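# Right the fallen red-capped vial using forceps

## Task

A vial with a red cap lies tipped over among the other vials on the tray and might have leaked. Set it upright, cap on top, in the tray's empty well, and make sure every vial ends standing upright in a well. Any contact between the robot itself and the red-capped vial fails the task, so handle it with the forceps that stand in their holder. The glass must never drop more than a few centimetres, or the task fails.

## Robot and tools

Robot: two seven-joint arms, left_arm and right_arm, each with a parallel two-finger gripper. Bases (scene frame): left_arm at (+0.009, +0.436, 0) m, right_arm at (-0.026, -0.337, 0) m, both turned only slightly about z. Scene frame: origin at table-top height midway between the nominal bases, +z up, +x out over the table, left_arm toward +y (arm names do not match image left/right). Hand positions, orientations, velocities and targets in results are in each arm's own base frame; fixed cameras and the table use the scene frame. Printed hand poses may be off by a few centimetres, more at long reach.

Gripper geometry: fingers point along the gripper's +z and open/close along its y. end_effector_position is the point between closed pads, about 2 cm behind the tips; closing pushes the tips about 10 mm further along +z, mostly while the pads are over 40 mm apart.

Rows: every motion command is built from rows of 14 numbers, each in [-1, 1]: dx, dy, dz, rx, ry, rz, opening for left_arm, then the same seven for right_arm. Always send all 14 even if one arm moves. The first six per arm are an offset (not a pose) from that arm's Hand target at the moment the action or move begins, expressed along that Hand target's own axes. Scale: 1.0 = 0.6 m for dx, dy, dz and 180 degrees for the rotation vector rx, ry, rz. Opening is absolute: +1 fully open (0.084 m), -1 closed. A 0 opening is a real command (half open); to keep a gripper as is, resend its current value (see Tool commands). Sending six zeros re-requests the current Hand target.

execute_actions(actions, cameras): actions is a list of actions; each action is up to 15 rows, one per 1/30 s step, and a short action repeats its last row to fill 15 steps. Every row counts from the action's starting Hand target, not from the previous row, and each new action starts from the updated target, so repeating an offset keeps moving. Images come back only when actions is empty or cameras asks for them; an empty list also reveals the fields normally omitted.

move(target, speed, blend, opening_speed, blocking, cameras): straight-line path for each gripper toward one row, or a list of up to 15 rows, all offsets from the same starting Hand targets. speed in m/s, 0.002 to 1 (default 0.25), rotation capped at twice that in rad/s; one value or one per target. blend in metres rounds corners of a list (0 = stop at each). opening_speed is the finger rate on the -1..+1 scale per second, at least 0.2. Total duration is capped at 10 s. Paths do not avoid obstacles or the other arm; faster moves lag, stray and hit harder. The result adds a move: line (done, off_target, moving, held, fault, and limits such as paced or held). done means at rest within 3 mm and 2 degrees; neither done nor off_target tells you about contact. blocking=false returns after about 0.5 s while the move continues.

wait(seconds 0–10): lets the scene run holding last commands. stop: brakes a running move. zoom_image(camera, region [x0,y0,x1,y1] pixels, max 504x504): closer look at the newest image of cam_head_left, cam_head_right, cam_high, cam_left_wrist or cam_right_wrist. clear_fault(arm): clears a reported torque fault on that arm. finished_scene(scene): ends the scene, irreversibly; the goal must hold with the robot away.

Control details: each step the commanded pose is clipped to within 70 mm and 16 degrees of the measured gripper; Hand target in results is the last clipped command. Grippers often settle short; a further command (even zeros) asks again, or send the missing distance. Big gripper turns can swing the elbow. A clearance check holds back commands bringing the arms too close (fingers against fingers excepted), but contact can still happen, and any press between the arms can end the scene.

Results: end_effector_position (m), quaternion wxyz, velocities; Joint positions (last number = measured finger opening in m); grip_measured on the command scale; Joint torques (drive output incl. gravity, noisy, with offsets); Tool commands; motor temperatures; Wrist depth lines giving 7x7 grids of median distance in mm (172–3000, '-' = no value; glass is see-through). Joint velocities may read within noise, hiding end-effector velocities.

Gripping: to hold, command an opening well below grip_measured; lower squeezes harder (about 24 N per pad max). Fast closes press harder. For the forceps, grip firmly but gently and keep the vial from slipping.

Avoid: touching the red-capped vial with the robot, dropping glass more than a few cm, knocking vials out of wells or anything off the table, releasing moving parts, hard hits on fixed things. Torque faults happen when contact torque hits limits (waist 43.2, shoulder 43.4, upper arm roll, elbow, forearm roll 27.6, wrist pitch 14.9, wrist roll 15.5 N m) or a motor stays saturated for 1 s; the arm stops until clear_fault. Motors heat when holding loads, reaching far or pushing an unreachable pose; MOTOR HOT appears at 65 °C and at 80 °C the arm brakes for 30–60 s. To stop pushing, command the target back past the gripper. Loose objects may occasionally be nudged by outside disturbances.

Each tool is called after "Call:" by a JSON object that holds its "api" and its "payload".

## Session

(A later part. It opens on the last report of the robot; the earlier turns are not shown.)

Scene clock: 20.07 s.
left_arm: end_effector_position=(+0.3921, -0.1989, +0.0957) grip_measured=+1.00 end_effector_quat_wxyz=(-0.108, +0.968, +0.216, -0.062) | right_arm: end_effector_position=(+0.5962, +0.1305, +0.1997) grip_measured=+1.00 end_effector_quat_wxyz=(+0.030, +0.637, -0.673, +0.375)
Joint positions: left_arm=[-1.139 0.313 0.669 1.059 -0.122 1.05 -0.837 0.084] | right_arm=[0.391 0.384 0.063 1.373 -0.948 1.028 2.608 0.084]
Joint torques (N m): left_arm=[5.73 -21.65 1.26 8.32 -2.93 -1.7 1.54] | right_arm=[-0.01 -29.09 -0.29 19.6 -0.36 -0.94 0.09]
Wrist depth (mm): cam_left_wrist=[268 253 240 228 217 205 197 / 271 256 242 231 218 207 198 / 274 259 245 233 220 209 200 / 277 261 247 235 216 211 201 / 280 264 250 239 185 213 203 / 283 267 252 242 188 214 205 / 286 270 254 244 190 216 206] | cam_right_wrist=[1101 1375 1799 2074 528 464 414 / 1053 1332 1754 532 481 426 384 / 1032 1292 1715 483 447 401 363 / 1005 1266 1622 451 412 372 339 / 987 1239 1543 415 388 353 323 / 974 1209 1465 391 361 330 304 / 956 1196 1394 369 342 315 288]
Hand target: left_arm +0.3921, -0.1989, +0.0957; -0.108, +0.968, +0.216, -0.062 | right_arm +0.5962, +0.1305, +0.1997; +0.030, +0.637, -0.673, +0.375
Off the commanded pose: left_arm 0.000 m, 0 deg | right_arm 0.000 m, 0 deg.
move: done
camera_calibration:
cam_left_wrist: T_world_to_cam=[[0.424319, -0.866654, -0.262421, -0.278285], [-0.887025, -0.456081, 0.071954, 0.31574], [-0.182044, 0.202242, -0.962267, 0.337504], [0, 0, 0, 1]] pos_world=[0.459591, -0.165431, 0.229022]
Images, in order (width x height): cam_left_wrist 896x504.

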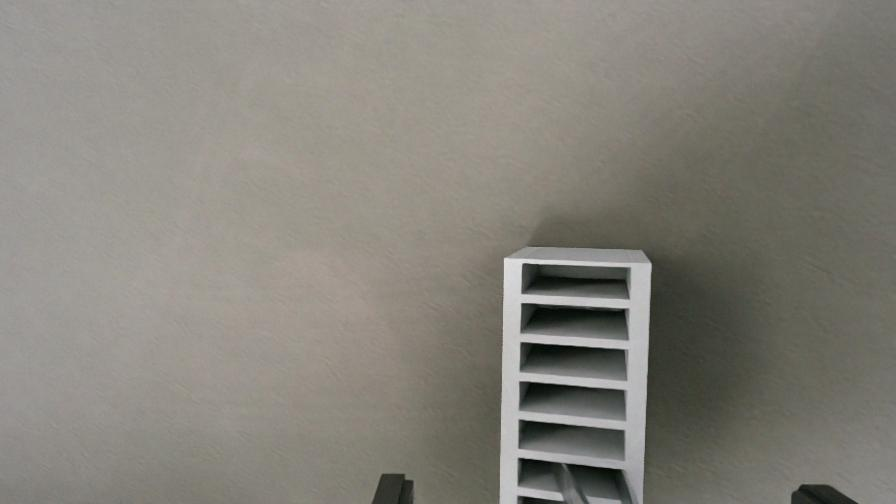

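Call:
{"api": "move", "payload": {"target": [0,0,0,0,0,0,-0.7,0,0,0,0,0,0,1], "opening_speed": 1.2}}

Call:
{"api": "move", "payload": {"target": [0,0,0,0,0,0,-0.85,0,0,0,0,0,0,1], "opening_speed": 0.4, "cameras": ["cam_left_wrist"]}}

Call:
{"api": "zoom_image", "payload": {"camera": "cam_left_wrist", "region": [450, 354, 750, 504]}}

Scene clock: 21.97 s.
left_arm: end_effector_position=(+0.3921, -0.1989, +0.0957) grip_measured=-0.72 end_effector_quat_wxyz=(-0.108, +0.968, +0.216, -0.062) | right_arm: end_effector_position=(+0.5962, +0.1305, +0.1997) grip_measured=+1.00 end_effector_quat_wxyz=(+0.030, +0.637, -0.673, +0.375)
Joint positions: left_arm=[-1.139 0.313 0.669 1.059 -0.122 1.05 -0.837 0.012] | right_arm=[0.391 0.384 0.063 1.373 -0.948 1.028 2.608 0.084]
Joint torques (N m): left_arm=[5.72 -21.62 1.23 8.41 -2.81 -1.42 1.52] | right_arm=[-0.06 -28.9 -0.24 19.72 -0.4 -0.82 0.01]
Wrist depth (mm): cam_left_wrist=[268 253 240 228 217 205 196 / 271 256 242 230 218 207 198 / 274 259 245 232 220 209 200 / 277 261 246 235 216 211 201 / 280 264 250 239 185 213 203 / 284 267 252 242 188 214 205 / 286 269 254 245 182 216 206] | cam_right_wrist=[1103 1383 1823 2074 527 464 414 / 1053 1337 1745 531 478 426 384 / 1025 1290 1715 483 446 400 362 / 1007 1281 1607 451 411 371 339 / 991 1239 1539 415 388 353 323 / 973 1215 1455 391 362 330 304 / 957 1180 1394 369 343 314 287]
Hand target: left_arm +0.3921, -0.1989, +0.0957; -0.108, +0.968, +0.216, -0.062 | right_arm +0.5962, +0.1305, +0.1997; +0.030, +0.637, -0.673, +0.375
Off the commanded pose: left_arm 0.000 m, 0 deg | right_arm 0.000 m, 0 deg.
move: done

Scene clock: 22.57 s.
left_arm: end_effector_position=(+0.3921, -0.1989, +0.0957) grip_measured=-0.86 end_effector_quat_wxyz=(-0.108, +0.968, +0.216, -0.062) | right_arm: end_effector_position=(+0.5962, +0.1305, +0.1997) grip_measured=+1.00 end_effector_quat_wxyz=(+0.030, +0.637, -0.673, +0.375)
Joint positions: left_arm=[-1.139 0.313 0.669 1.059 -0.122 1.05 -0.837 0.006] | right_arm=[0.391 0.384 0.063 1.373 -0.948 1.028 2.608 0.084]
Joint torques (N m): left_arm=[5.68 -21.89 1.22 8.51 -2.7 -1.31 1.68] | right_arm=[0.29 -29.07 -0.15 19.61 -0.42 -0.82 0.04]
Wrist depth (mm): cam_left_wrist=[268 253 240 228 217 205 197 / 271 256 242 230 218 207 198 / 274 259 245 232 220 209 200 / 277 261 247 235 216 210 201 / 280 264 249 239 185 213 203 / 283 267 252 242 188 214 205 / 286 269 255 244 182 216 206] | cam_right_wrist=[1101 1372 1813 2062 527 464 414 / 1054 1335 1741 532 479 427 383 / 1026 1292 1706 483 447 400 363 / 1004 1273 1619 450 412 372 339 / 995 1237 1550 414 387 353 323 / 969 1209 1465 390 361 330 304 / 953 1186 1402 369 342 315 287]
Hand target: left_arm +0.3921, -0.1989, +0.0957; -0.108, +0.968, +0.216, -0.062 | right_arm +0.5962, +0.1305, +0.1997; +0.030, +0.637, -0.673, +0.375
Off the commanded pose: left_arm 0.000 m, 0 deg | right_arm 0.000 m, 0 deg.
move: done
camera_calibration:
cam_left_wrist: T_world_to_cam=[[0.424319, -0.866654, -0.262421, -0.278285], [-0.887025, -0.456081, 0.071954, 0.31574], [-0.182044, 0.202242, -0.962267, 0.337504], [0, 0, 0, 1]] pos_world=[0.459591, -0.165431, 0.229022]
Images, in order (width x height): cam_left_wrist 896x504.

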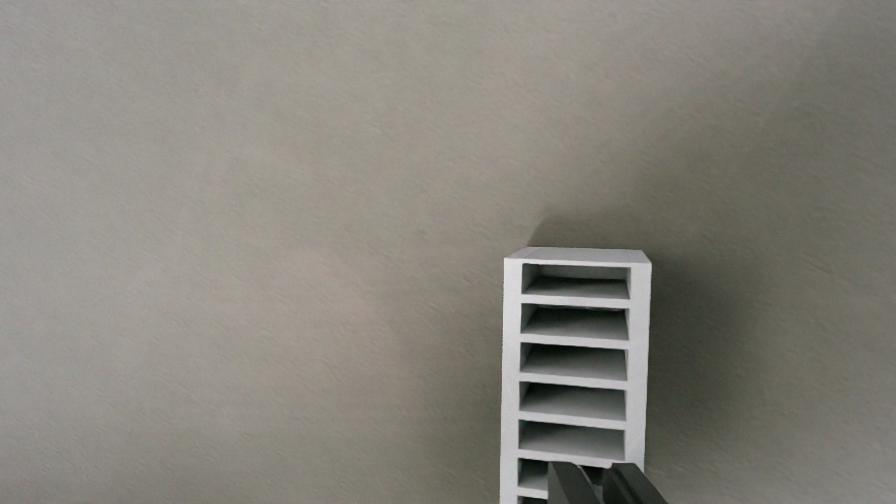

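Scaled by 1.680 from the camera's 896x504 image, which has a finer 1280x720 frame.

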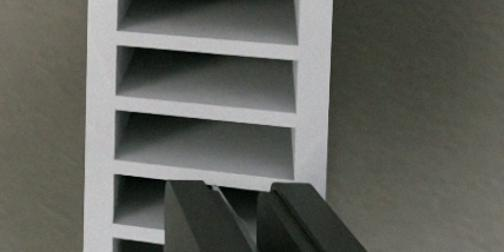

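Call:
{"api": "move", "payload": {"target": [0,0,0,0,0,0,-1,0,0,0,0,0,0,1], "opening_speed": 0.4, "cameras": ["cam_left_wrist"]}}

Call:
{"api": "zoom_image", "payload": {"camera": "cam_left_wrist", "region": [450, 354, 750, 504]}}

Scene clock: 23.37 s.
left_arm: end_effector_position=(+0.3921, -0.1989, +0.0957) grip_measured=-0.87 end_effector_quat_wxyz=(-0.108, +0.968, +0.216, -0.062) | right_arm: end_effector_position=(+0.5962, +0.1305, +0.1997) grip_measured=+1.00 end_effector_quat_wxyz=(+0.030, +0.637, -0.673, +0.375)
Joint positions: left_arm=[-1.139 0.313 0.669 1.059 -0.122 1.05 -0.837 0.006] | right_arm=[0.391 0.384 0.063 1.373 -0.948 1.028 2.608 0.084]
Joint torques (N m): left_arm=[5.58 -22.18 1.4 8.52 -2.5 -1.19 1.52] | right_arm=[0.3 -28.96 -0.38 19.66 -0.43 -0.93 0.02]
Wrist depth (mm): cam_left_wrist=[268 253 240 228 217 205 197 / 271 256 242 230 218 207 198 / 274 259 245 233 220 209 200 / 277 261 247 235 216 211 201 / 280 264 250 239 185 213 203 / 283 267 252 242 188 214 205 / 286 269 254 244 182 216 206] | cam_right_wrist=[1098 1375 1818 2050 528 463 413 / 1056 1330 1745 533 481 426 384 / 1031 1295 1719 481 448 401 362 / 1010 1269 1619 450 412 372 339 / 990 1244 1546 414 387 353 323 / 968 1213 1462 391 361 330 304 / 956 1180 1391 369 342 315 287]
Hand target: left_arm +0.3921, -0.1989, +0.0957; -0.108, +0.968, +0.216, -0.062 | right_arm +0.5962, +0.1305, +0.1997; +0.030, +0.637, -0.673, +0.375
Off the commanded pose: left_arm 0.000 m, 0 deg | right_arm 0.000 m, 0 deg.
move: done
camera_calibration:
cam_left_wrist: T_world_to_cam=[[0.424319, -0.866654, -0.262421, -0.278285], [-0.887025, -0.456081, 0.071954, 0.31574], [-0.182044, 0.202242, -0.962267, 0.337504], [0, 0, 0, 1]] pos_world=[0.459591, -0.165431, 0.229022]
Images, in order (width x height): cam_left_wrist 896x504.

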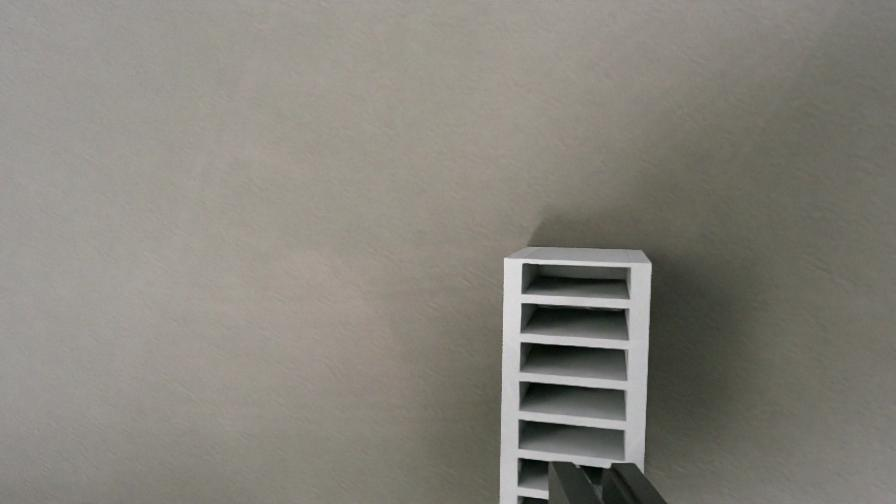

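Scaled by 1.680 from the camera's 896x504 image, which has a finer 1280x720 frame.

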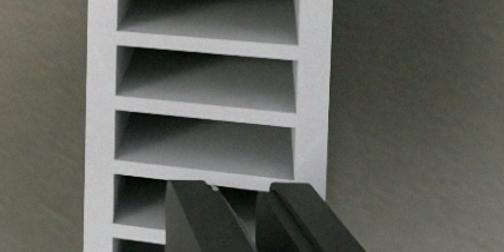

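Call:
{"api": "move", "payload": {"target": [0,0,-0.2,0,0,0,-1,0,0,0,0,0,0,1], "speed": 0.12, "cameras": ["cam_left_wrist","cam_high","cam_head_left"]}}

Call:
{"api": "zoom_image", "payload": {"camera": "cam_left_wrist", "region": [450, 254, 750, 504]}}

Call:
{"api": "zoom_image", "payload": {"camera": "cam_high", "region": [520, 220, 680, 380]}}

Scene clock: 25.03 s.
left_arm: end_effector_position=(+0.4122, -0.2206, +0.2120) grip_measured=-0.87 end_effector_quat_wxyz=(-0.108, +0.968, +0.217, -0.062) | right_arm: end_effector_position=(+0.5962, +0.1305, +0.1997) grip_measured=+1.00 end_effector_quat_wxyz=(+0.030, +0.637, -0.673, +0.375)
Joint positions: left_arm=[-1.151 0.247 0.691 1.343 -0.068 1.385 -0.877 0.006] | right_arm=[0.391 0.384 0.063 1.373 -0.948 1.028 2.608 0.084]
Joint torques (N m): left_arm=[5.78 -21.86 1.12 14.8 -2.98 -0.07 1.47] | right_arm=[0.44 -29.15 -0.19 19.69 -0.54 -0.86 0.09]
Wrist depth (mm): cam_left_wrist=[407 383 361 343 327 312 298 / 412 387 364 346 330 316 301 / 417 391 368 350 333 318 303 / 421 395 371 354 330 320 306 / 426 400 375 359 332 323 308 / 431 404 379 362 336 326 310 / 436 408 384 362 340 329 313] | cam_right_wrist=[1096 1383 1818 2074 529 464 414 / 1053 1343 1745 533 479 427 384 / 1026 1283 1694 483 448 401 363 / 1010 1273 1622 451 412 372 339 / 994 1228 1536 415 389 353 323 / 972 1209 1465 391 361 331 304 / 954 1180 1394 369 343 314 287]
Hand target: left_arm +0.4121, -0.2207, +0.2120; -0.108, +0.968, +0.216, -0.062 | right_arm +0.5962, +0.1305, +0.1997; +0.030, +0.637, -0.673, +0.375
Off the commanded pose: left_arm 0.000 m, 0 deg | right_arm 0.000 m, 0 deg.
move: done
camera_calibration:
cam_left_wrist: T_world_to_cam=[[0.424894, -0.86632, -0.262593, -0.275212], [-0.88673, -0.456675, 0.071825, 0.315006], [-0.182143, 0.202331, -0.96223, 0.457496], [0, 0, 0, 1]] pos_world=[0.479591, -0.187132, 0.345322]
Images, in order (width x height): cam_head_left 896x504, cam_high 896x504, cam_left_wrist 896x504.

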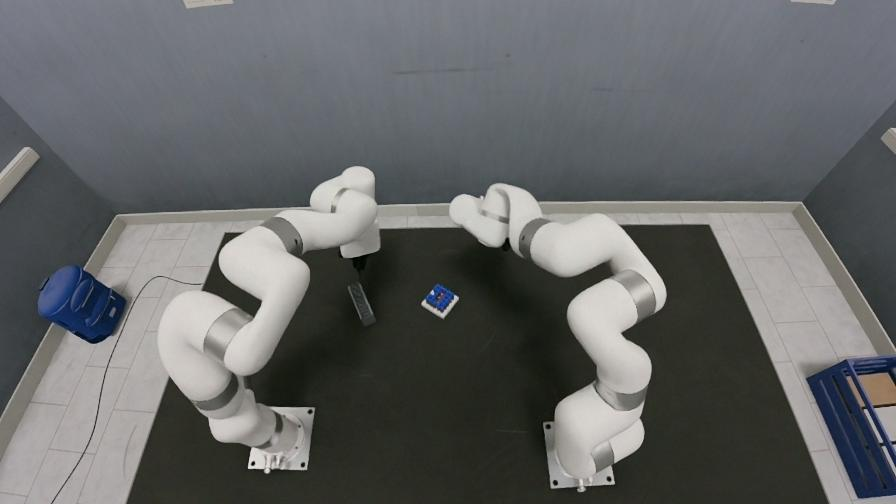

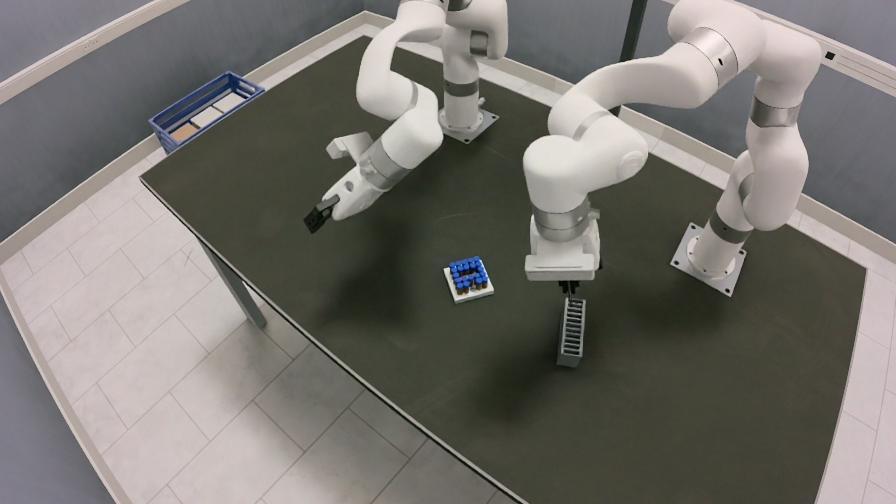

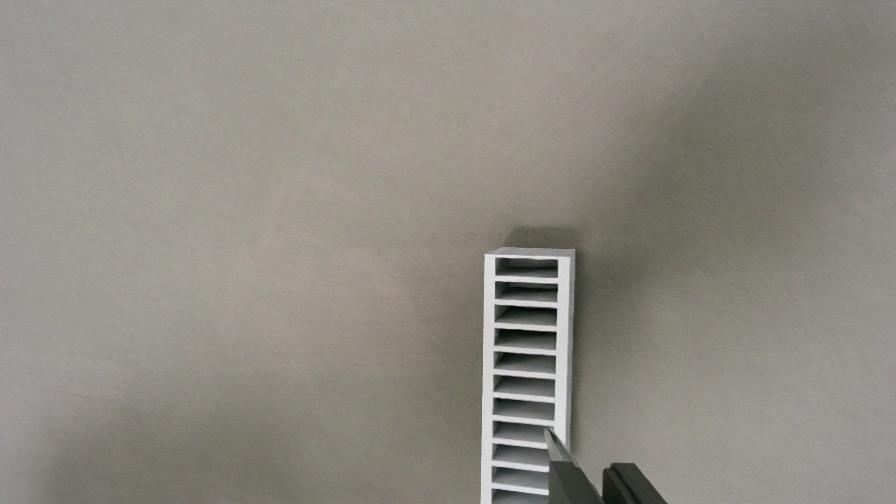

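Scaled by 1.680 from the camera's 896x504 image, which has a finer 1280x720 frame.

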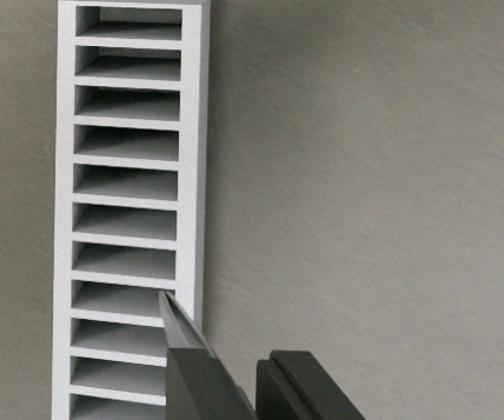

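Scaled by 3.150 from the camera's 896x504 image, which has a finer 1280x720 frame.

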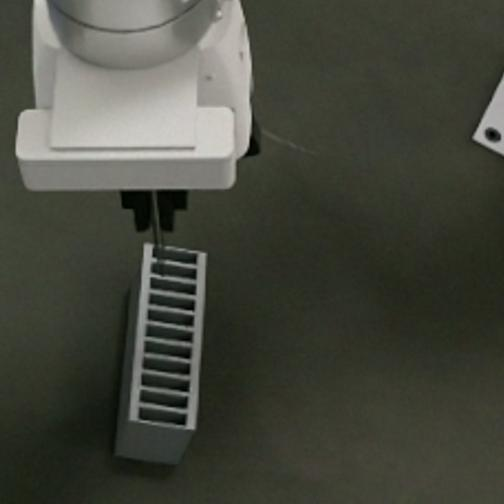

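Call:
{"api": "move", "payload": {"target": [0,0,0,0,0,0,-0.84,0,0,0,0,0,0,1], "opening_speed": 0.3, "cameras": ["cam_left_wrist"]}}

Call:
{"api": "zoom_image", "payload": {"camera": "cam_left_wrist", "region": [500, 404, 700, 504]}}

Call:
{"api": "move", "payload": {"target": [0,0,0,0,0,0,-0.82,0,0,0,0,0,0,1], "opening_speed": 0.3, "cameras": ["cam_left_wrist"]}}

Call:
{"api": "zoom_image", "payload": {"camera": "cam_left_wrist", "region": [500, 404, 700, 504]}}

Scene clock: 26.33 s.
left_arm: end_effector_position=(+0.4121, -0.2207, +0.2120) grip_measured=-0.86 end_effector_quat_wxyz=(-0.108, +0.968, +0.216, -0.062) | right_arm: end_effector_position=(+0.5962, +0.1305, +0.1997) grip_measured=+1.00 end_effector_quat_wxyz=(+0.030, +0.637, -0.673, +0.375)
Joint positions: left_arm=[-1.151 0.247 0.691 1.343 -0.068 1.385 -0.876 0.006] | right_arm=[0.391 0.384 0.063 1.373 -0.948 1.028 2.608 0.084]
Joint torques (N m): left_arm=[5.68 -22.02 0.7 14.83 -2.69 -0.46 1.5] | right_arm=[0.3 -28.86 -0.38 19.77 -0.44 -0.94 -0.04]
Wrist depth (mm): cam_left_wrist=[407 384 362 343 326 312 298 / 412 387 365 346 330 316 300 / 417 391 369 350 333 318 303 / 420 396 371 354 331 320 306 / 426 400 376 358 332 323 307 / 431 404 379 362 336 327 311 / 436 408 384 362 338 328 313] | cam_right_wrist=[1105 1386 1823 2068 528 465 413 / 1056 1345 1745 532 479 427 384 / 1029 1295 1698 482 447 400 363 / 1004 1273 1619 450 413 372 339 / 994 1235 1539 416 389 353 323 / 976 1215 1462 391 361 330 304 / 953 1178 1391 368 342 315 287]
Hand target: left_arm +0.4121, -0.2207, +0.2120; -0.108, +0.968, +0.216, -0.062 | right_arm +0.5962, +0.1305, +0.1997; +0.030, +0.637, -0.673, +0.375
Off the commanded pose: left_arm 0.000 m, 0 deg | right_arm 0.000 m, 0 deg.
move: done
camera_calibration:
cam_left_wrist: T_world_to_cam=[[0.424288, -0.866657, -0.26246, -0.275143], [-0.88702, -0.456076, 0.072046, 0.315143], [-0.182141, 0.202239, -0.96225, 0.457409], [0, 0, 0, 1]] pos_world=[0.479591, -0.187231, 0.345222]
Images, in order (width x height): cam_left_wrist 896x504.

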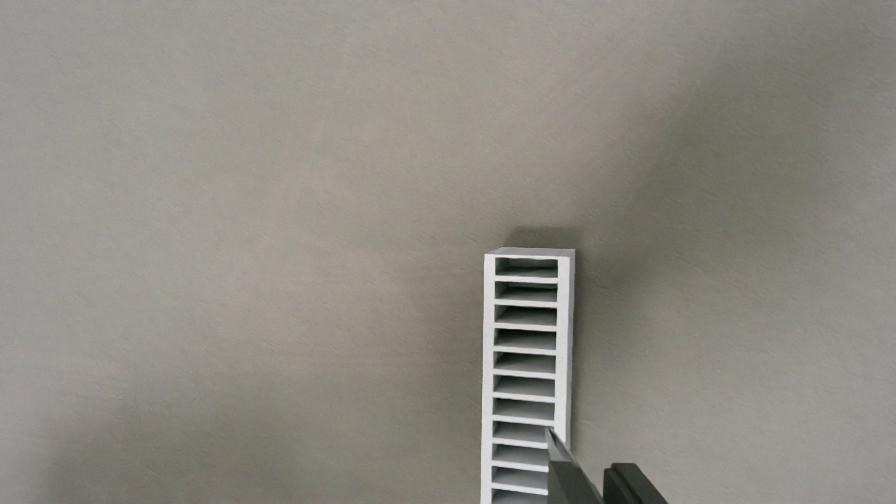

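Scaled by 2.520 from the camera's 896x504 image, which has a finer 1280x720 frame.

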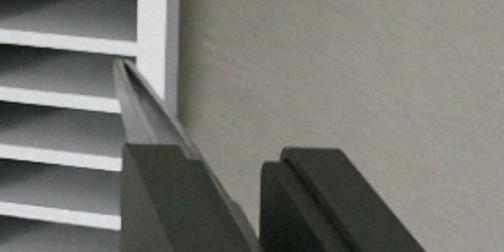

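Scene clock: 26.83 s.
left_arm: end_effector_position=(+0.4121, -0.2207, +0.2120) grip_measured=-0.84 end_effector_quat_wxyz=(-0.108, +0.968, +0.216, -0.062) | right_arm: end_effector_position=(+0.5962, +0.1305, +0.1997) grip_measured=+1.00 end_effector_quat_wxyz=(+0.030, +0.637, -0.673, +0.375)
Joint positions: left_arm=[-1.151 0.247 0.691 1.343 -0.068 1.385 -0.876 0.007] | right_arm=[0.391 0.384 0.063 1.373 -0.948 1.028 2.608 0.084]
Joint torques (N m): left_arm=[5.68 -21.97 0.58 14.63 -2.92 -0.44 1.55] | right_arm=[0.32 -29.06 -0.27 19.7 -0.41 -0.89 0.05]
Wrist depth (mm): cam_left_wrist=[407 384 361 344 327 313 298 / 411 387 364 347 330 315 300 / 417 390 368 350 333 318 303 / 421 396 372 354 330 320 306 / 426 399 375 358 332 324 307 / 432 404 380 363 337 326 310 / 435 408 384 361 338 329 313] | cam_right_wrist=[1098 1383 1818 2087 528 465 414 / 1056 1345 1741 531 479 425 383 / 1025 1290 1698 483 448 400 363 / 1005 1269 1619 451 412 372 339 / 987 1237 1550 414 388 352 323 / 968 1211 1455 391 361 330 304 / 957 1182 1394 369 342 314 288]
Hand target: left_arm +0.4121, -0.2207, +0.2120; -0.108, +0.968, +0.216, -0.062 | right_arm +0.5962, +0.1305, +0.1997; +0.030, +0.637, -0.673, +0.375
Off the commanded pose: left_arm 0.000 m, 0 deg | right_arm 0.000 m, 0 deg.
move: done
camera_calibration:
cam_left_wrist: T_world_to_cam=[[0.424288, -0.866657, -0.26246, -0.275143], [-0.88702, -0.456076, 0.072046, 0.315143], [-0.182141, 0.202239, -0.96225, 0.457409], [0, 0, 0, 1]] pos_world=[0.479591, -0.187231, 0.345222]
Images, in order (width x height): cam_left_wrist 896x504.

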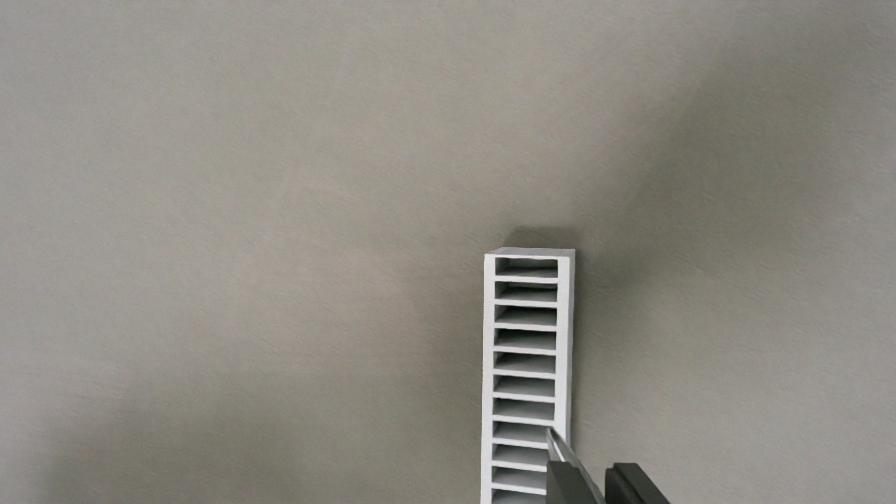

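Scaled by 2.520 from the camera's 896x504 image, which has a finer 1280x720 frame.

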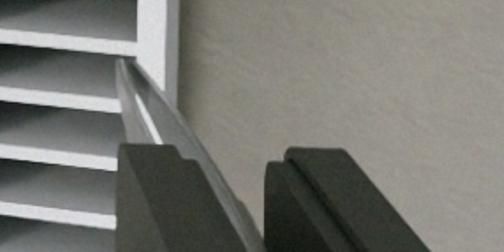

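Call:
{"api": "move", "payload": {"target": [0,0,0,0,0,0,-0.79,0,0,0,0,0,0,1], "opening_speed": 0.3, "cameras": ["cam_left_wrist"]}}

Call:
{"api": "zoom_image", "payload": {"camera": "cam_left_wrist", "region": [500, 404, 700, 504]}}

Call:
{"api": "move", "payload": {"target": [0,0,0,0,0,0,-0.75,0,0,0,0,0,0,1], "opening_speed": 0.3, "cameras": ["cam_left_wrist"]}}

Call:
{"api": "zoom_image", "payload": {"camera": "cam_left_wrist", "region": [500, 404, 700, 504]}}

Scene clock: 27.53 s.
left_arm: end_effector_position=(+0.4121, -0.2207, +0.2120) grip_measured=-0.81 end_effector_quat_wxyz=(-0.108, +0.968, +0.216, -0.062) | right_arm: end_effector_position=(+0.5962, +0.1305, +0.1997) grip_measured=+1.00 end_effector_quat_wxyz=(+0.030, +0.637, -0.673, +0.375)
Joint positions: left_arm=[-1.151 0.247 0.691 1.343 -0.068 1.385 -0.876 0.008] | right_arm=[0.391 0.384 0.063 1.373 -0.948 1.028 2.608 0.084]
Joint torques (N m): left_arm=[5.64 -22.09 0.76 14.63 -2.85 -0.72 1.48] | right_arm=[0.07 -28.76 -0.26 19.71 -0.49 -0.86 0.08]
Wrist depth (mm): cam_left_wrist=[406 383 361 343 327 313 298 / 412 387 365 346 330 315 300 / 416 391 368 350 334 318 303 / 421 396 371 354 330 320 306 / 426 399 375 359 332 323 307 / 431 404 379 362 336 326 310 / 435 408 384 366 339 329 313] | cam_right_wrist=[1093 1375 1833 2074 528 463 415 / 1053 1343 1741 531 479 426 383 / 1028 1300 1698 483 447 401 362 / 1010 1266 1611 450 412 372 339 / 990 1228 1546 415 388 352 323 / 972 1211 1458 391 361 330 304 / 952 1180 1391 368 342 314 287]
Hand target: left_arm +0.4121, -0.2207, +0.2120; -0.108, +0.968, +0.216, -0.062 | right_arm +0.5962, +0.1305, +0.1997; +0.030, +0.637, -0.673, +0.375
Off the commanded pose: left_arm 0.000 m, 0 deg | right_arm 0.000 m, 0 deg.
move: done
camera_calibration:
cam_left_wrist: T_world_to_cam=[[0.424288, -0.866657, -0.26246, -0.275143], [-0.88702, -0.456076, 0.072046, 0.315143], [-0.182141, 0.202239, -0.96225, 0.457409], [0, 0, 0, 1]] pos_world=[0.479591, -0.187231, 0.345222]
Images, in order (width x height): cam_left_wrist 896x504.

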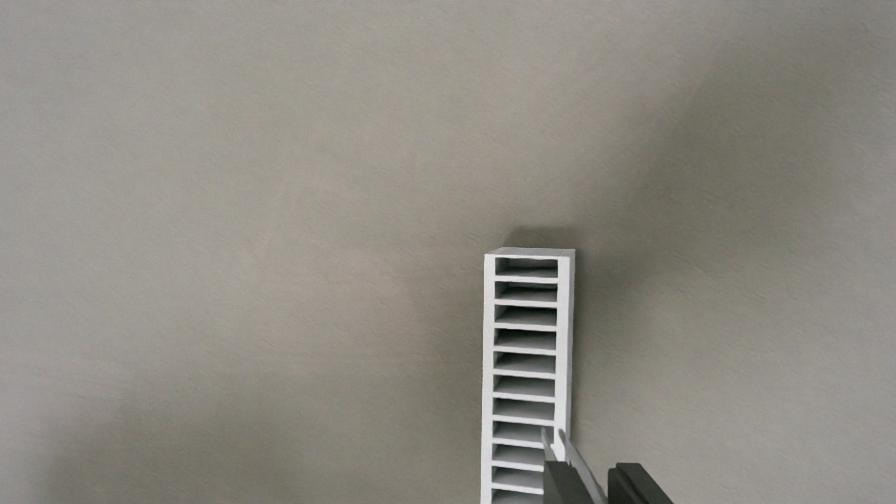

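Scaled by 2.520 from the camera's 896x504 image, which has a finer 1280x720 frame.

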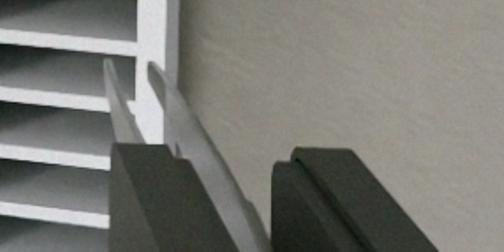

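Scene clock: 28.03 s.
left_arm: end_effector_position=(+0.4121, -0.2207, +0.2120) grip_measured=-0.77 end_effector_quat_wxyz=(-0.108, +0.968, +0.216, -0.062) | right_arm: end_effector_position=(+0.5962, +0.1305, +0.1997) grip_measured=+1.00 end_effector_quat_wxyz=(+0.030, +0.637, -0.673, +0.375)
Joint positions: left_arm=[-1.151 0.247 0.691 1.343 -0.068 1.385 -0.876 0.01] | right_arm=[0.391 0.384 0.063 1.373 -0.948 1.028 2.608 0.084]
Joint torques (N m): left_arm=[5.81 -22.17 0.55 14.71 -2.8 -0.91 1.6] | right_arm=[0.27 -29.11 -0.3 19.69 -0.5 -0.85 0.07]
Wrist depth (mm): cam_left_wrist=[407 384 361 343 327 312 299 / 413 387 365 346 330 315 300 / 417 391 369 350 334 318 303 / 420 396 371 354 330 320 305 / 426 399 376 358 333 324 307 / 431 403 380 362 336 327 310 / 435 408 385 366 338 329 313] | cam_right_wrist=[1100 1383 1828 2068 529 465 413 / 1053 1337 1758 533 480 426 384 / 1032 1295 1706 482 446 401 363 / 1005 1271 1626 450 411 372 339 / 994 1237 1536 416 387 352 323 / 973 1209 1465 390 361 330 304 / 950 1180 1388 369 343 315 287]
Hand target: left_arm +0.4121, -0.2207, +0.2120; -0.108, +0.968, +0.216, -0.062 | right_arm +0.5962, +0.1305, +0.1997; +0.030, +0.637, -0.673, +0.375
Off the commanded pose: left_arm 0.000 m, 0 deg | right_arm 0.000 m, 0 deg.
move: done
camera_calibration:
cam_left_wrist: T_world_to_cam=[[0.424288, -0.866657, -0.26246, -0.275143], [-0.88702, -0.456076, 0.072046, 0.315143], [-0.182141, 0.202239, -0.96225, 0.457409], [0, 0, 0, 1]] pos_world=[0.479591, -0.187231, 0.345222]
Images, in order (width x height): cam_left_wrist 896x504.

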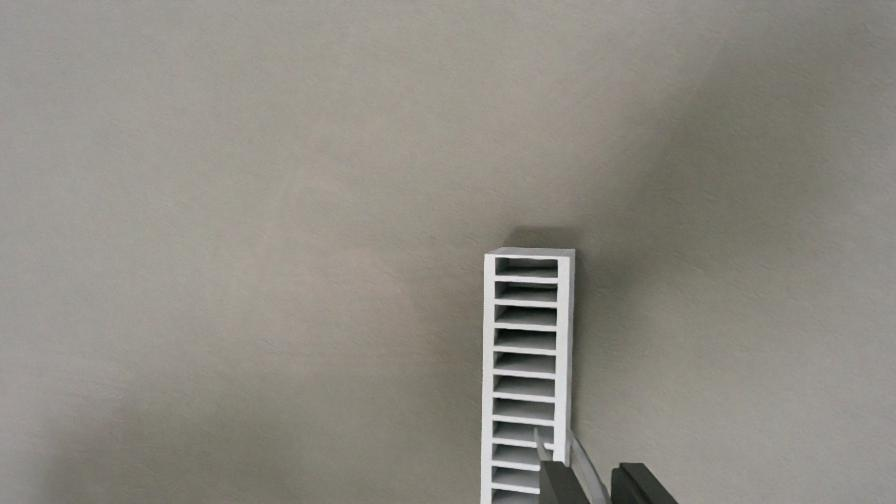

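Scaled by 2.520 from the camera's 896x504 image, which has a finer 1280x720 frame.

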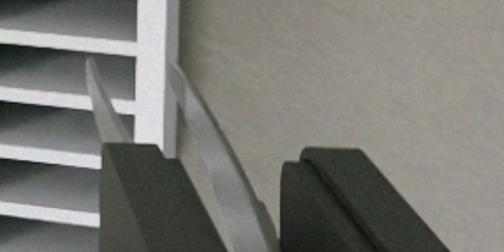

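Call:
{"api": "move", "payload": {"target": [-0.168,0.3067,-0.0415,-0.0559,0.0618,0.3377,-0.84,0,0,0,0,0,0,1], "speed": 0.25}}

Call:
{"api": "move", "payload": {"target": [0,0,0,0,0,0,-0.74,0,0,0,0,0,0,1], "opening_speed": 0.3, "cameras": ["cam_left_wrist"]}}

Call:
{"api": "zoom_image", "payload": {"camera": "cam_left_wrist", "region": [450, 354, 700, 504]}}

Scene clock: 31.67 s.
left_arm: end_effector_position=(+0.4023, -0.3925, +0.2025) grip_measured=-0.86 end_effector_quat_wxyz=(-0.021, +0.977, -0.214, -0.011) | right_arm: end_effector_position=(+0.5962, +0.1305, +0.1997) grip_measured=+1.00 end_effector_quat_wxyz=(+0.030, +0.637, -0.673, +0.375)
Joint positions: left_arm=[-1.176 0.393 0.474 1.518 -0.162 1.21 -0.237 0.006] | right_arm=[0.391 0.384 0.063 1.373 -0.948 1.028 2.608 0.084]
Joint torques (N m): left_arm=[-5.93 -43.05 4.55 9.82 2.62 -0.44 -1.75] | right_arm=[-0.07 -29.04 -0.22 19.71 -0.52 -0.89 0.07]
Wrist depth (mm): cam_left_wrist=[338 335 331 328 324 322 319 / 340 336 333 330 326 323 320 / 341 337 334 331 328 325 321 / 343 339 335 332 328 326 322 / 344 340 337 334 306 325 324 / 345 342 338 335 303 327 325 / 347 342 340 335 332 330 326] | cam_right_wrist=[1103 1383 1813 2056 529 465 413 / 1050 1345 1758 533 479 426 383 / 1029 1297 1694 482 449 401 363 / 1007 1264 1626 449 413 372 339 / 992 1237 1543 415 388 352 323 / 972 1213 1462 391 362 330 304 / 956 1176 1383 369 343 314 287]
Hand target: left_arm +0.4023, -0.3925, +0.2025; -0.021, +0.977, -0.214, -0.011 (not the last commanded pose) | right_arm +0.5962, +0.1305, +0.1997; +0.030, +0.637, -0.673, +0.375
Off the commanded pose: left_arm 0.039 m, 12 deg | right_arm 0.000 m, 0 deg.
move: held (left_arm; a check stopped the path); limits=held
pose unreachable (left arm): on one or more control steps of this call, first in action 0 (counted from 0), this arm could not follow its commanded pose, so it was not sent that pose on those steps. It may still have moved: this result reports where it is.
cause: moving toward the commanded pose would bring a part of the arm too close to another arm (a part of this arm just beyond joint 7 (wrist roll) and a part of the right arm just beyond its joint 6 (wrist pitch), at the place that arm is still heading or pushing toward).

Scene clock: 32.23 s.
left_arm: end_effector_position=(+0.4023, -0.3925, +0.2025) grip_measured=-0.76 end_effector_quat_wxyz=(-0.021, +0.977, -0.214, -0.011) | right_arm: end_effector_position=(+0.5962, +0.1305, +0.1997) grip_measured=+1.00 end_effector_quat_wxyz=(+0.030, +0.637, -0.673, +0.375)
Joint positions: left_arm=[-1.176 0.393 0.474 1.518 -0.162 1.21 -0.237 0.011] | right_arm=[0.391 0.384 0.063 1.373 -0.948 1.028 2.608 0.084]
Joint torques (N m): left_arm=[-6.04 -42.79 4.79 10.13 2.65 -0.44 -1.79] | right_arm=[0.25 -28.83 -0.33 19.77 -0.47 -0.92 0.06]
Wrist depth (mm): cam_left_wrist=[338 335 331 328 325 322 319 / 340 336 332 329 326 324 319 / 341 338 335 331 328 324 321 / 342 339 335 332 328 325 322 / 344 340 337 333 317 325 323 / 346 342 339 335 303 327 325 / 346 343 340 336 333 330 326] | cam_right_wrist=[1103 1372 1833 2062 529 465 414 / 1053 1327 1749 532 479 426 384 / 1026 1295 1711 482 448 399 363 / 1005 1257 1619 450 413 372 339 / 988 1239 1546 414 388 352 323 / 972 1207 1462 390 361 330 304 / 953 1184 1394 370 342 314 287]
Hand target: left_arm +0.4023, -0.3925, +0.2025; -0.021, +0.977, -0.214, -0.011 | right_arm +0.5962, +0.1305, +0.1997; +0.030, +0.637, -0.673, +0.375
Off the commanded pose: left_arm 0.000 m, 0 deg | right_arm 0.000 m, 0 deg.
move: done
camera_calibration:
cam_left_wrist: T_world_to_cam=[[-0.394886, -0.916611, -0.0623681, -0.152925], [-0.918701, 0.393417, 0.0348089, 0.582448], [-0.00736946, 0.0710432, -0.997446, 0.366567], [0, 0, 0, 1]] pos_world=[0.477409, -0.39536, 0.335819]
Images, in order (width x height): cam_left_wrist 896x504.

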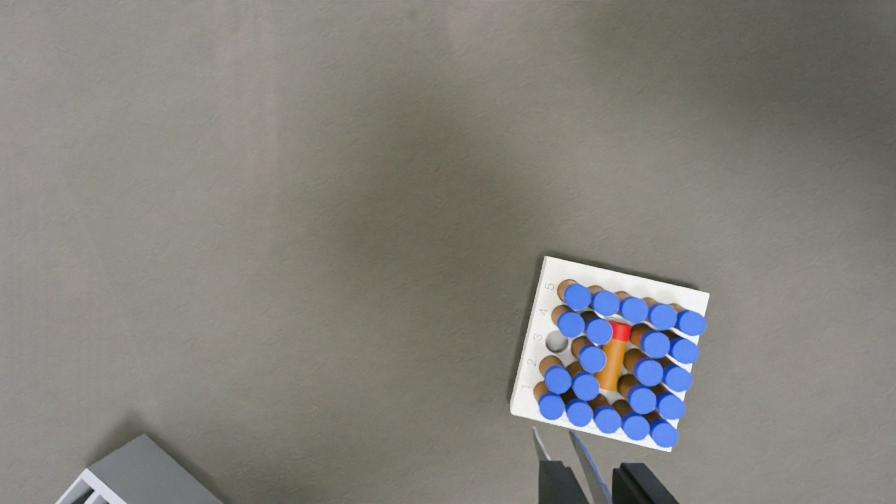

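Scaled by 2.016 from the camera's 896x504 image, which has a finer 1280x720 frame.

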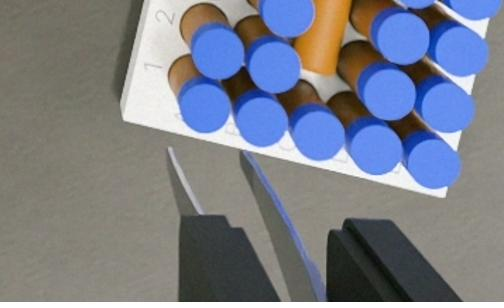

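Call:
{"api": "move", "payload": {"target": [0,0,0,0,0,0,-0.84,0.546,0.0887,0.22,0,0,0,1], "speed": 0.35}}

Call:
{"api": "move", "payload": {"target": [0.0243,0.0607,0.004,-0.0106,0.0108,0.0627,-0.74,0,0,0,0,0,0,1], "opening_speed": 0.3, "cameras": ["cam_left_wrist","cam_head_left"]}}

Call:
{"api": "zoom_image", "payload": {"camera": "cam_left_wrist", "region": [450, 304, 700, 504]}}

Scene clock: 34.20 s.
left_arm: end_effector_position=(+0.4023, -0.3925, +0.2025) grip_measured=-0.86 end_effector_quat_wxyz=(-0.021, +0.977, -0.214, -0.011) | right_arm: end_effector_position=(+0.5456, -0.2195, +0.2497) grip_measured=+1.00 end_effector_quat_wxyz=(+0.030, +0.637, -0.673, +0.375)
Joint positions: left_arm=[-1.176 0.393 0.474 1.518 -0.162 1.21 -0.237 0.006] | right_arm=[-0.052 0.052 -0.27 0.997 -0.984 0.455 2.109 0.084]
Joint torques (N m): left_arm=[-5.99 -42.82 4.61 10.24 2.39 -0.48 -1.8] | right_arm=[-3.32 -16.87 -2.71 22.27 1.97 -3.45 -1.11]
Wrist depth (mm): cam_left_wrist=[338 335 331 328 325 322 318 / 340 337 333 330 326 323 320 / 341 337 334 331 328 324 321 / 343 339 335 332 328 326 322 / 344 341 337 333 316 325 323 / 346 342 339 335 303 327 325 / 347 341 340 336 332 330 326] | cam_right_wrist=[1149 1440 1867 2145 1852 521 467 / 1123 1397 1828 613 549 489 439 / 1105 1361 1781 554 514 459 416 / 1048 1320 1690 518 474 428 390 / 1031 1300 1611 485 446 405 371 / 1010 1264 1523 449 415 380 350 / 991 1239 1458 427 396 363 331]
Hand target: left_arm +0.4023, -0.3925, +0.2025; -0.021, +0.977, -0.214, -0.011 | right_arm +0.5456, -0.2195, +0.2497; +0.030, +0.637, -0.673, +0.375
Off the commanded pose: left_arm 0.000 m, 0 deg | right_arm 0.000 m, 0 deg.
move: done

Scene clock: 35.07 s.
left_arm: end_effector_position=(+0.4003, -0.4315, +0.1983) grip_measured=-0.76 end_effector_quat_wxyz=(+0.000, +0.951, -0.309, +0.000) | right_arm: end_effector_position=(+0.5456, -0.2195, +0.2497) grip_measured=+1.00 end_effector_quat_wxyz=(+0.030, +0.637, -0.673, +0.375)
Joint positions: left_arm=[-1.159 0.451 0.421 1.59 -0.195 1.181 -0.073 0.011] | right_arm=[-0.052 0.052 -0.27 0.997 -0.984 0.455 2.109 0.084]
Joint torques (N m): left_arm=[5.89 -32.56 0.93 15.2 -2.95 -0.29 1.55] | right_arm=[-3.17 -16.96 -2.67 22.15 2.01 -0.18 -0.94]
Wrist depth (mm): cam_left_wrist=[330 330 328 328 327 326 325 / 331 330 329 328 327 327 326 / 331 331 329 329 328 326 326 / 331 330 330 329 328 327 326 / 332 331 330 328 320 326 326 / 331 331 330 319 303 328 326 / 331 331 330 329 314 327 326] | cam_right_wrist=[1147 1443 1888 2145 1862 522 467 / 1123 1388 1838 611 550 489 440 / 1101 1380 1776 554 513 460 416 / 1058 1330 1694 519 474 427 389 / 1039 1290 1615 484 446 406 371 / 1016 1262 1519 449 415 379 349 / 995 1235 1465 426 395 362 331]
Hand target: left_arm +0.4003, -0.4315, +0.1983; +0.000, +0.951, -0.309, +0.000 | right_arm +0.5456, -0.2195, +0.2497; +0.030, +0.637, -0.673, +0.375
Off the commanded pose: left_arm 0.000 m, 0 deg | right_arm 0.000 m, 0 deg.
move: done
camera_calibration:
cam_left_wrist: T_world_to_cam=[[-0.566518, -0.823671, -0.0249749, -0.0883781], [-0.823986, 0.56659, 0.00477347, 0.638961], [0.0102188, 0.0232833, -0.999677, 0.338039], [0, 0, 0, 1]] pos_world=[0.472973, -0.442694, 0.332672]
Images, in order (width x height): cam_head_left 896x504, cam_left_wrist 896x504.

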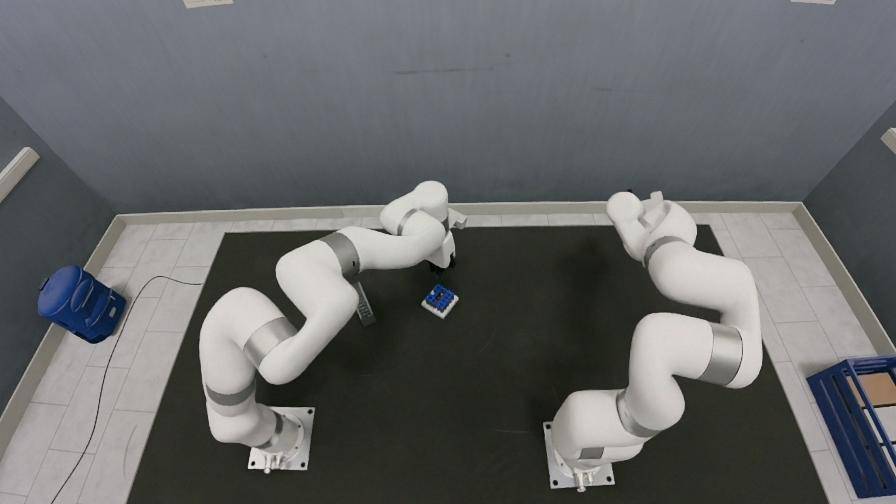

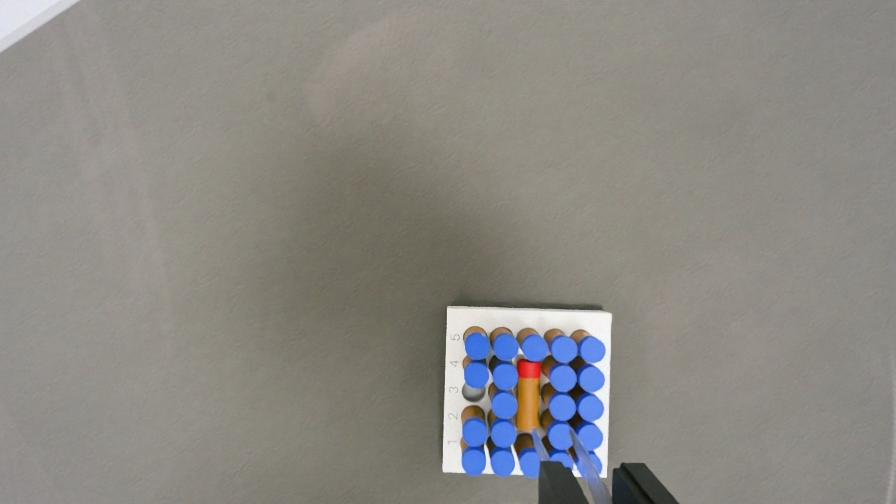

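Scaled by 2.016 from the camera's 896x504 image, which has a finer 1280x720 frame.

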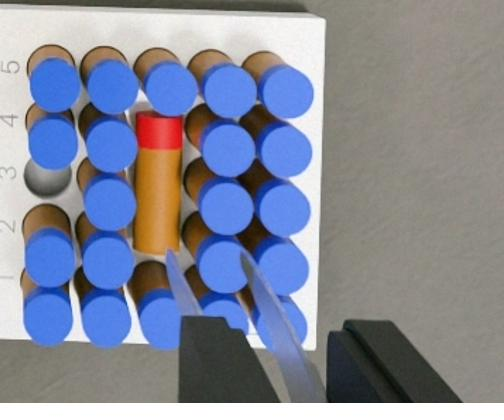

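Call:
{"api": "move", "payload": {"target": [0.0607,0.001,0.0975,0,-0.1389,0,-0.74,0,0,0,0,0,0,1], "speed": 0.12, "cameras": ["cam_left_wrist"]}}

Call:
{"api": "zoom_image", "payload": {"camera": "cam_left_wrist", "region": [450, 304, 700, 504]}}

Scene clock: 38.40 s.
left_arm: end_effector_position=(+0.4286, -0.4527, +0.1395) grip_measured=-0.76 end_effector_quat_wxyz=(-0.044, +0.938, -0.303, -0.165) | right_arm: end_effector_position=(+0.5456, -0.2195, +0.2497) grip_measured=+1.00 end_effector_quat_wxyz=(+0.030, +0.637, -0.673, +0.375)
Joint positions: left_arm=[-0.844 1.173 0.28 2.707 -0.312 1.889 -0.111 0.011] | right_arm=[-0.052 0.052 -0.27 0.997 -0.984 0.456 2.109 0.084]
Joint torques (N m): left_arm=[5.9 -53.26 -0.95 14.03 2.54 -1.56 -1.63] | right_arm=[-1.77 -16.87 -2.02 22.18 1.98 0.58 -0.68]
Wrist depth (mm): cam_left_wrist=[226 226 226 226 226 226 226 / 236 236 236 236 233 236 236 / 246 246 246 246 246 246 246 / 255 255 255 255 255 255 255 / 267 267 267 261 251 267 267 / 281 281 281 274 231 281 280 / 292 292 291 - 243 291 291] | cam_right_wrist=[1149 1443 1888 2132 1857 520 467 / 1130 1394 1809 611 550 490 440 / 1100 1372 1763 555 514 459 417 / 1051 1325 1686 517 474 428 389 / 1040 1292 1615 486 446 405 372 / 1016 1260 1523 451 415 380 350 / 995 1233 1462 427 395 362 331]
Hand target: left_arm +0.4293, -0.4534, +0.1398; -0.067, +0.928, -0.302, -0.206 | right_arm +0.5456, -0.2195, +0.2497; +0.030, +0.637, -0.673, +0.375
Off the commanded pose: left_arm 0.001 m, 5 deg | right_arm 0.000 m, 0 deg.
elbow stopped short (left arm): the move would have taken joint 4 (elbow) straighter than the controller allows.
move: off_target (left_arm)
camera_calibration:
cam_left_wrist: T_world_to_cam=[[-0.569701, -0.82169, -0.0163, -0.0902395], [-0.775534, 0.530925, 0.341563, 0.590635], [-0.272005, 0.20723, -0.939718, 0.475254], [0, 0, 0, 1]] pos_world=[0.53592, -0.486219, 0.243395]
Images, in order (width x height): cam_left_wrist 896x504.

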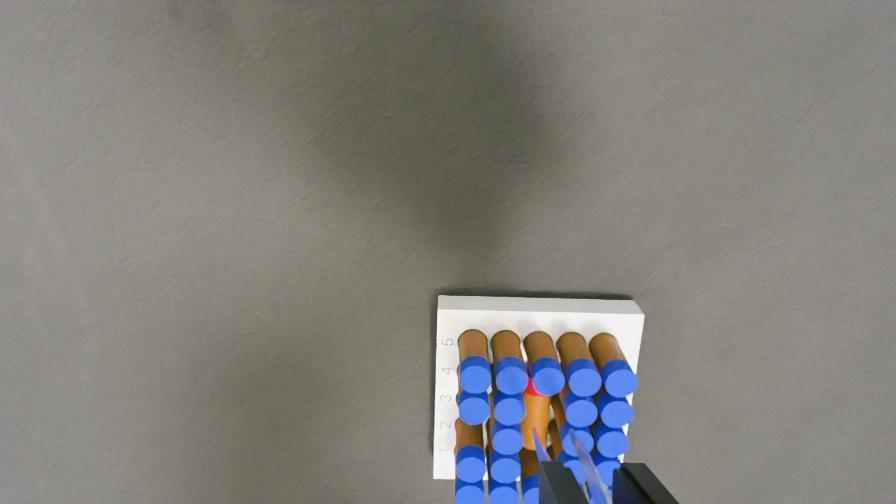

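Scaled by 2.016 from the camera's 896x504 image, which has a finer 1280x720 frame.

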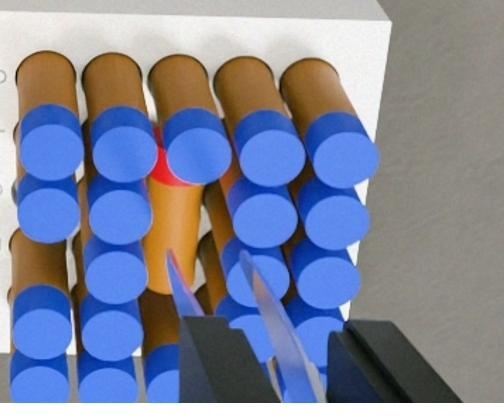

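Call:
{"api": "move", "payload": {"target": [-0.031,0.0018,0.0267,0,0.0722,0,-0.74,0,0,0,0,0,0,1], "speed": 0.1, "cameras": ["cam_left_wrist"]}}

Call:
{"api": "zoom_image", "payload": {"camera": "cam_left_wrist", "region": [450, 354, 650, 504]}}

Scene clock: 40.83 s.
left_arm: end_effector_position=(+0.4096, -0.4404, +0.1331) grip_measured=-0.76 end_effector_quat_wxyz=(-0.032, +0.946, -0.307, -0.100) | right_arm: end_effector_position=(+0.5456, -0.2195, +0.2497) grip_measured=+1.00 end_effector_quat_wxyz=(+0.030, +0.637, -0.673, +0.375)
Joint positions: left_arm=[-1.041 0.749 0.365 1.906 -0.274 1.413 -0.04 0.011] | right_arm=[-0.052 0.052 -0.27 0.997 -0.984 0.456 2.109 0.084]
Joint torques (N m): left_arm=[-5.79 -52.41 5.11 9.59 2.53 -1.88 1.66] | right_arm=[-0.96 -16.96 -1.48 22.09 2.03 0.54 -0.31]
Wrist depth (mm): cam_left_wrist=[237 236 235 235 234 233 233 / 243 242 241 240 240 240 239 / 249 249 248 247 246 246 245 / 255 254 254 253 252 251 250 / 262 262 261 257 242 258 257 / 270 269 268 264 222 265 265 / 276 275 274 271 226 271 271] | cam_right_wrist=[1151 1443 1877 2138 1847 519 467 / 1130 1400 1818 613 550 488 440 / 1103 1369 1781 555 514 459 416 / 1059 1325 1719 518 474 427 390 / 1037 1290 1600 486 446 406 370 / 1013 1262 1523 450 415 380 350 / 995 1235 1458 426 395 362 330]
Hand target: left_arm +0.4095, -0.4404, +0.1331; -0.032, +0.946, -0.307, -0.100 | right_arm +0.5456, -0.2195, +0.2497; +0.030, +0.637, -0.673, +0.375
Off the commanded pose: left_arm 0.000 m, 0 deg | right_arm 0.000 m, 0 deg.
move: done
camera_calibration:
cam_left_wrist: T_world_to_cam=[[-0.571362, -0.820154, -0.0298833, -0.087886], [-0.805323, 0.553271, 0.212948, 0.610649], [-0.158116, 0.145736, -0.976606, 0.392736], [0, 0, 0, 1]] pos_world=[0.503653, -0.46717, 0.250886]
Images, in order (width x height): cam_left_wrist 896x504.

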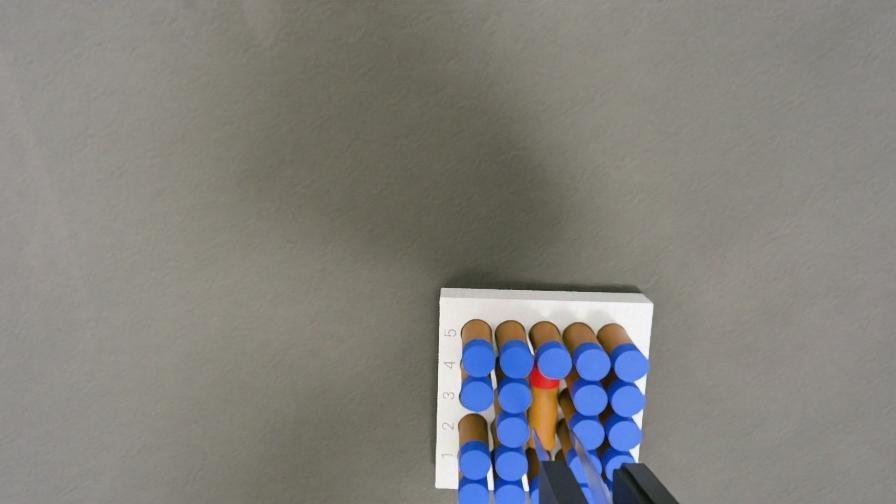

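Scaled by 2.520 from the camera's 896x504 image, which has a finer 1280x720 frame.

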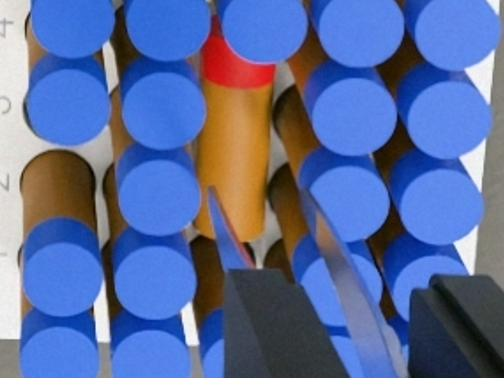

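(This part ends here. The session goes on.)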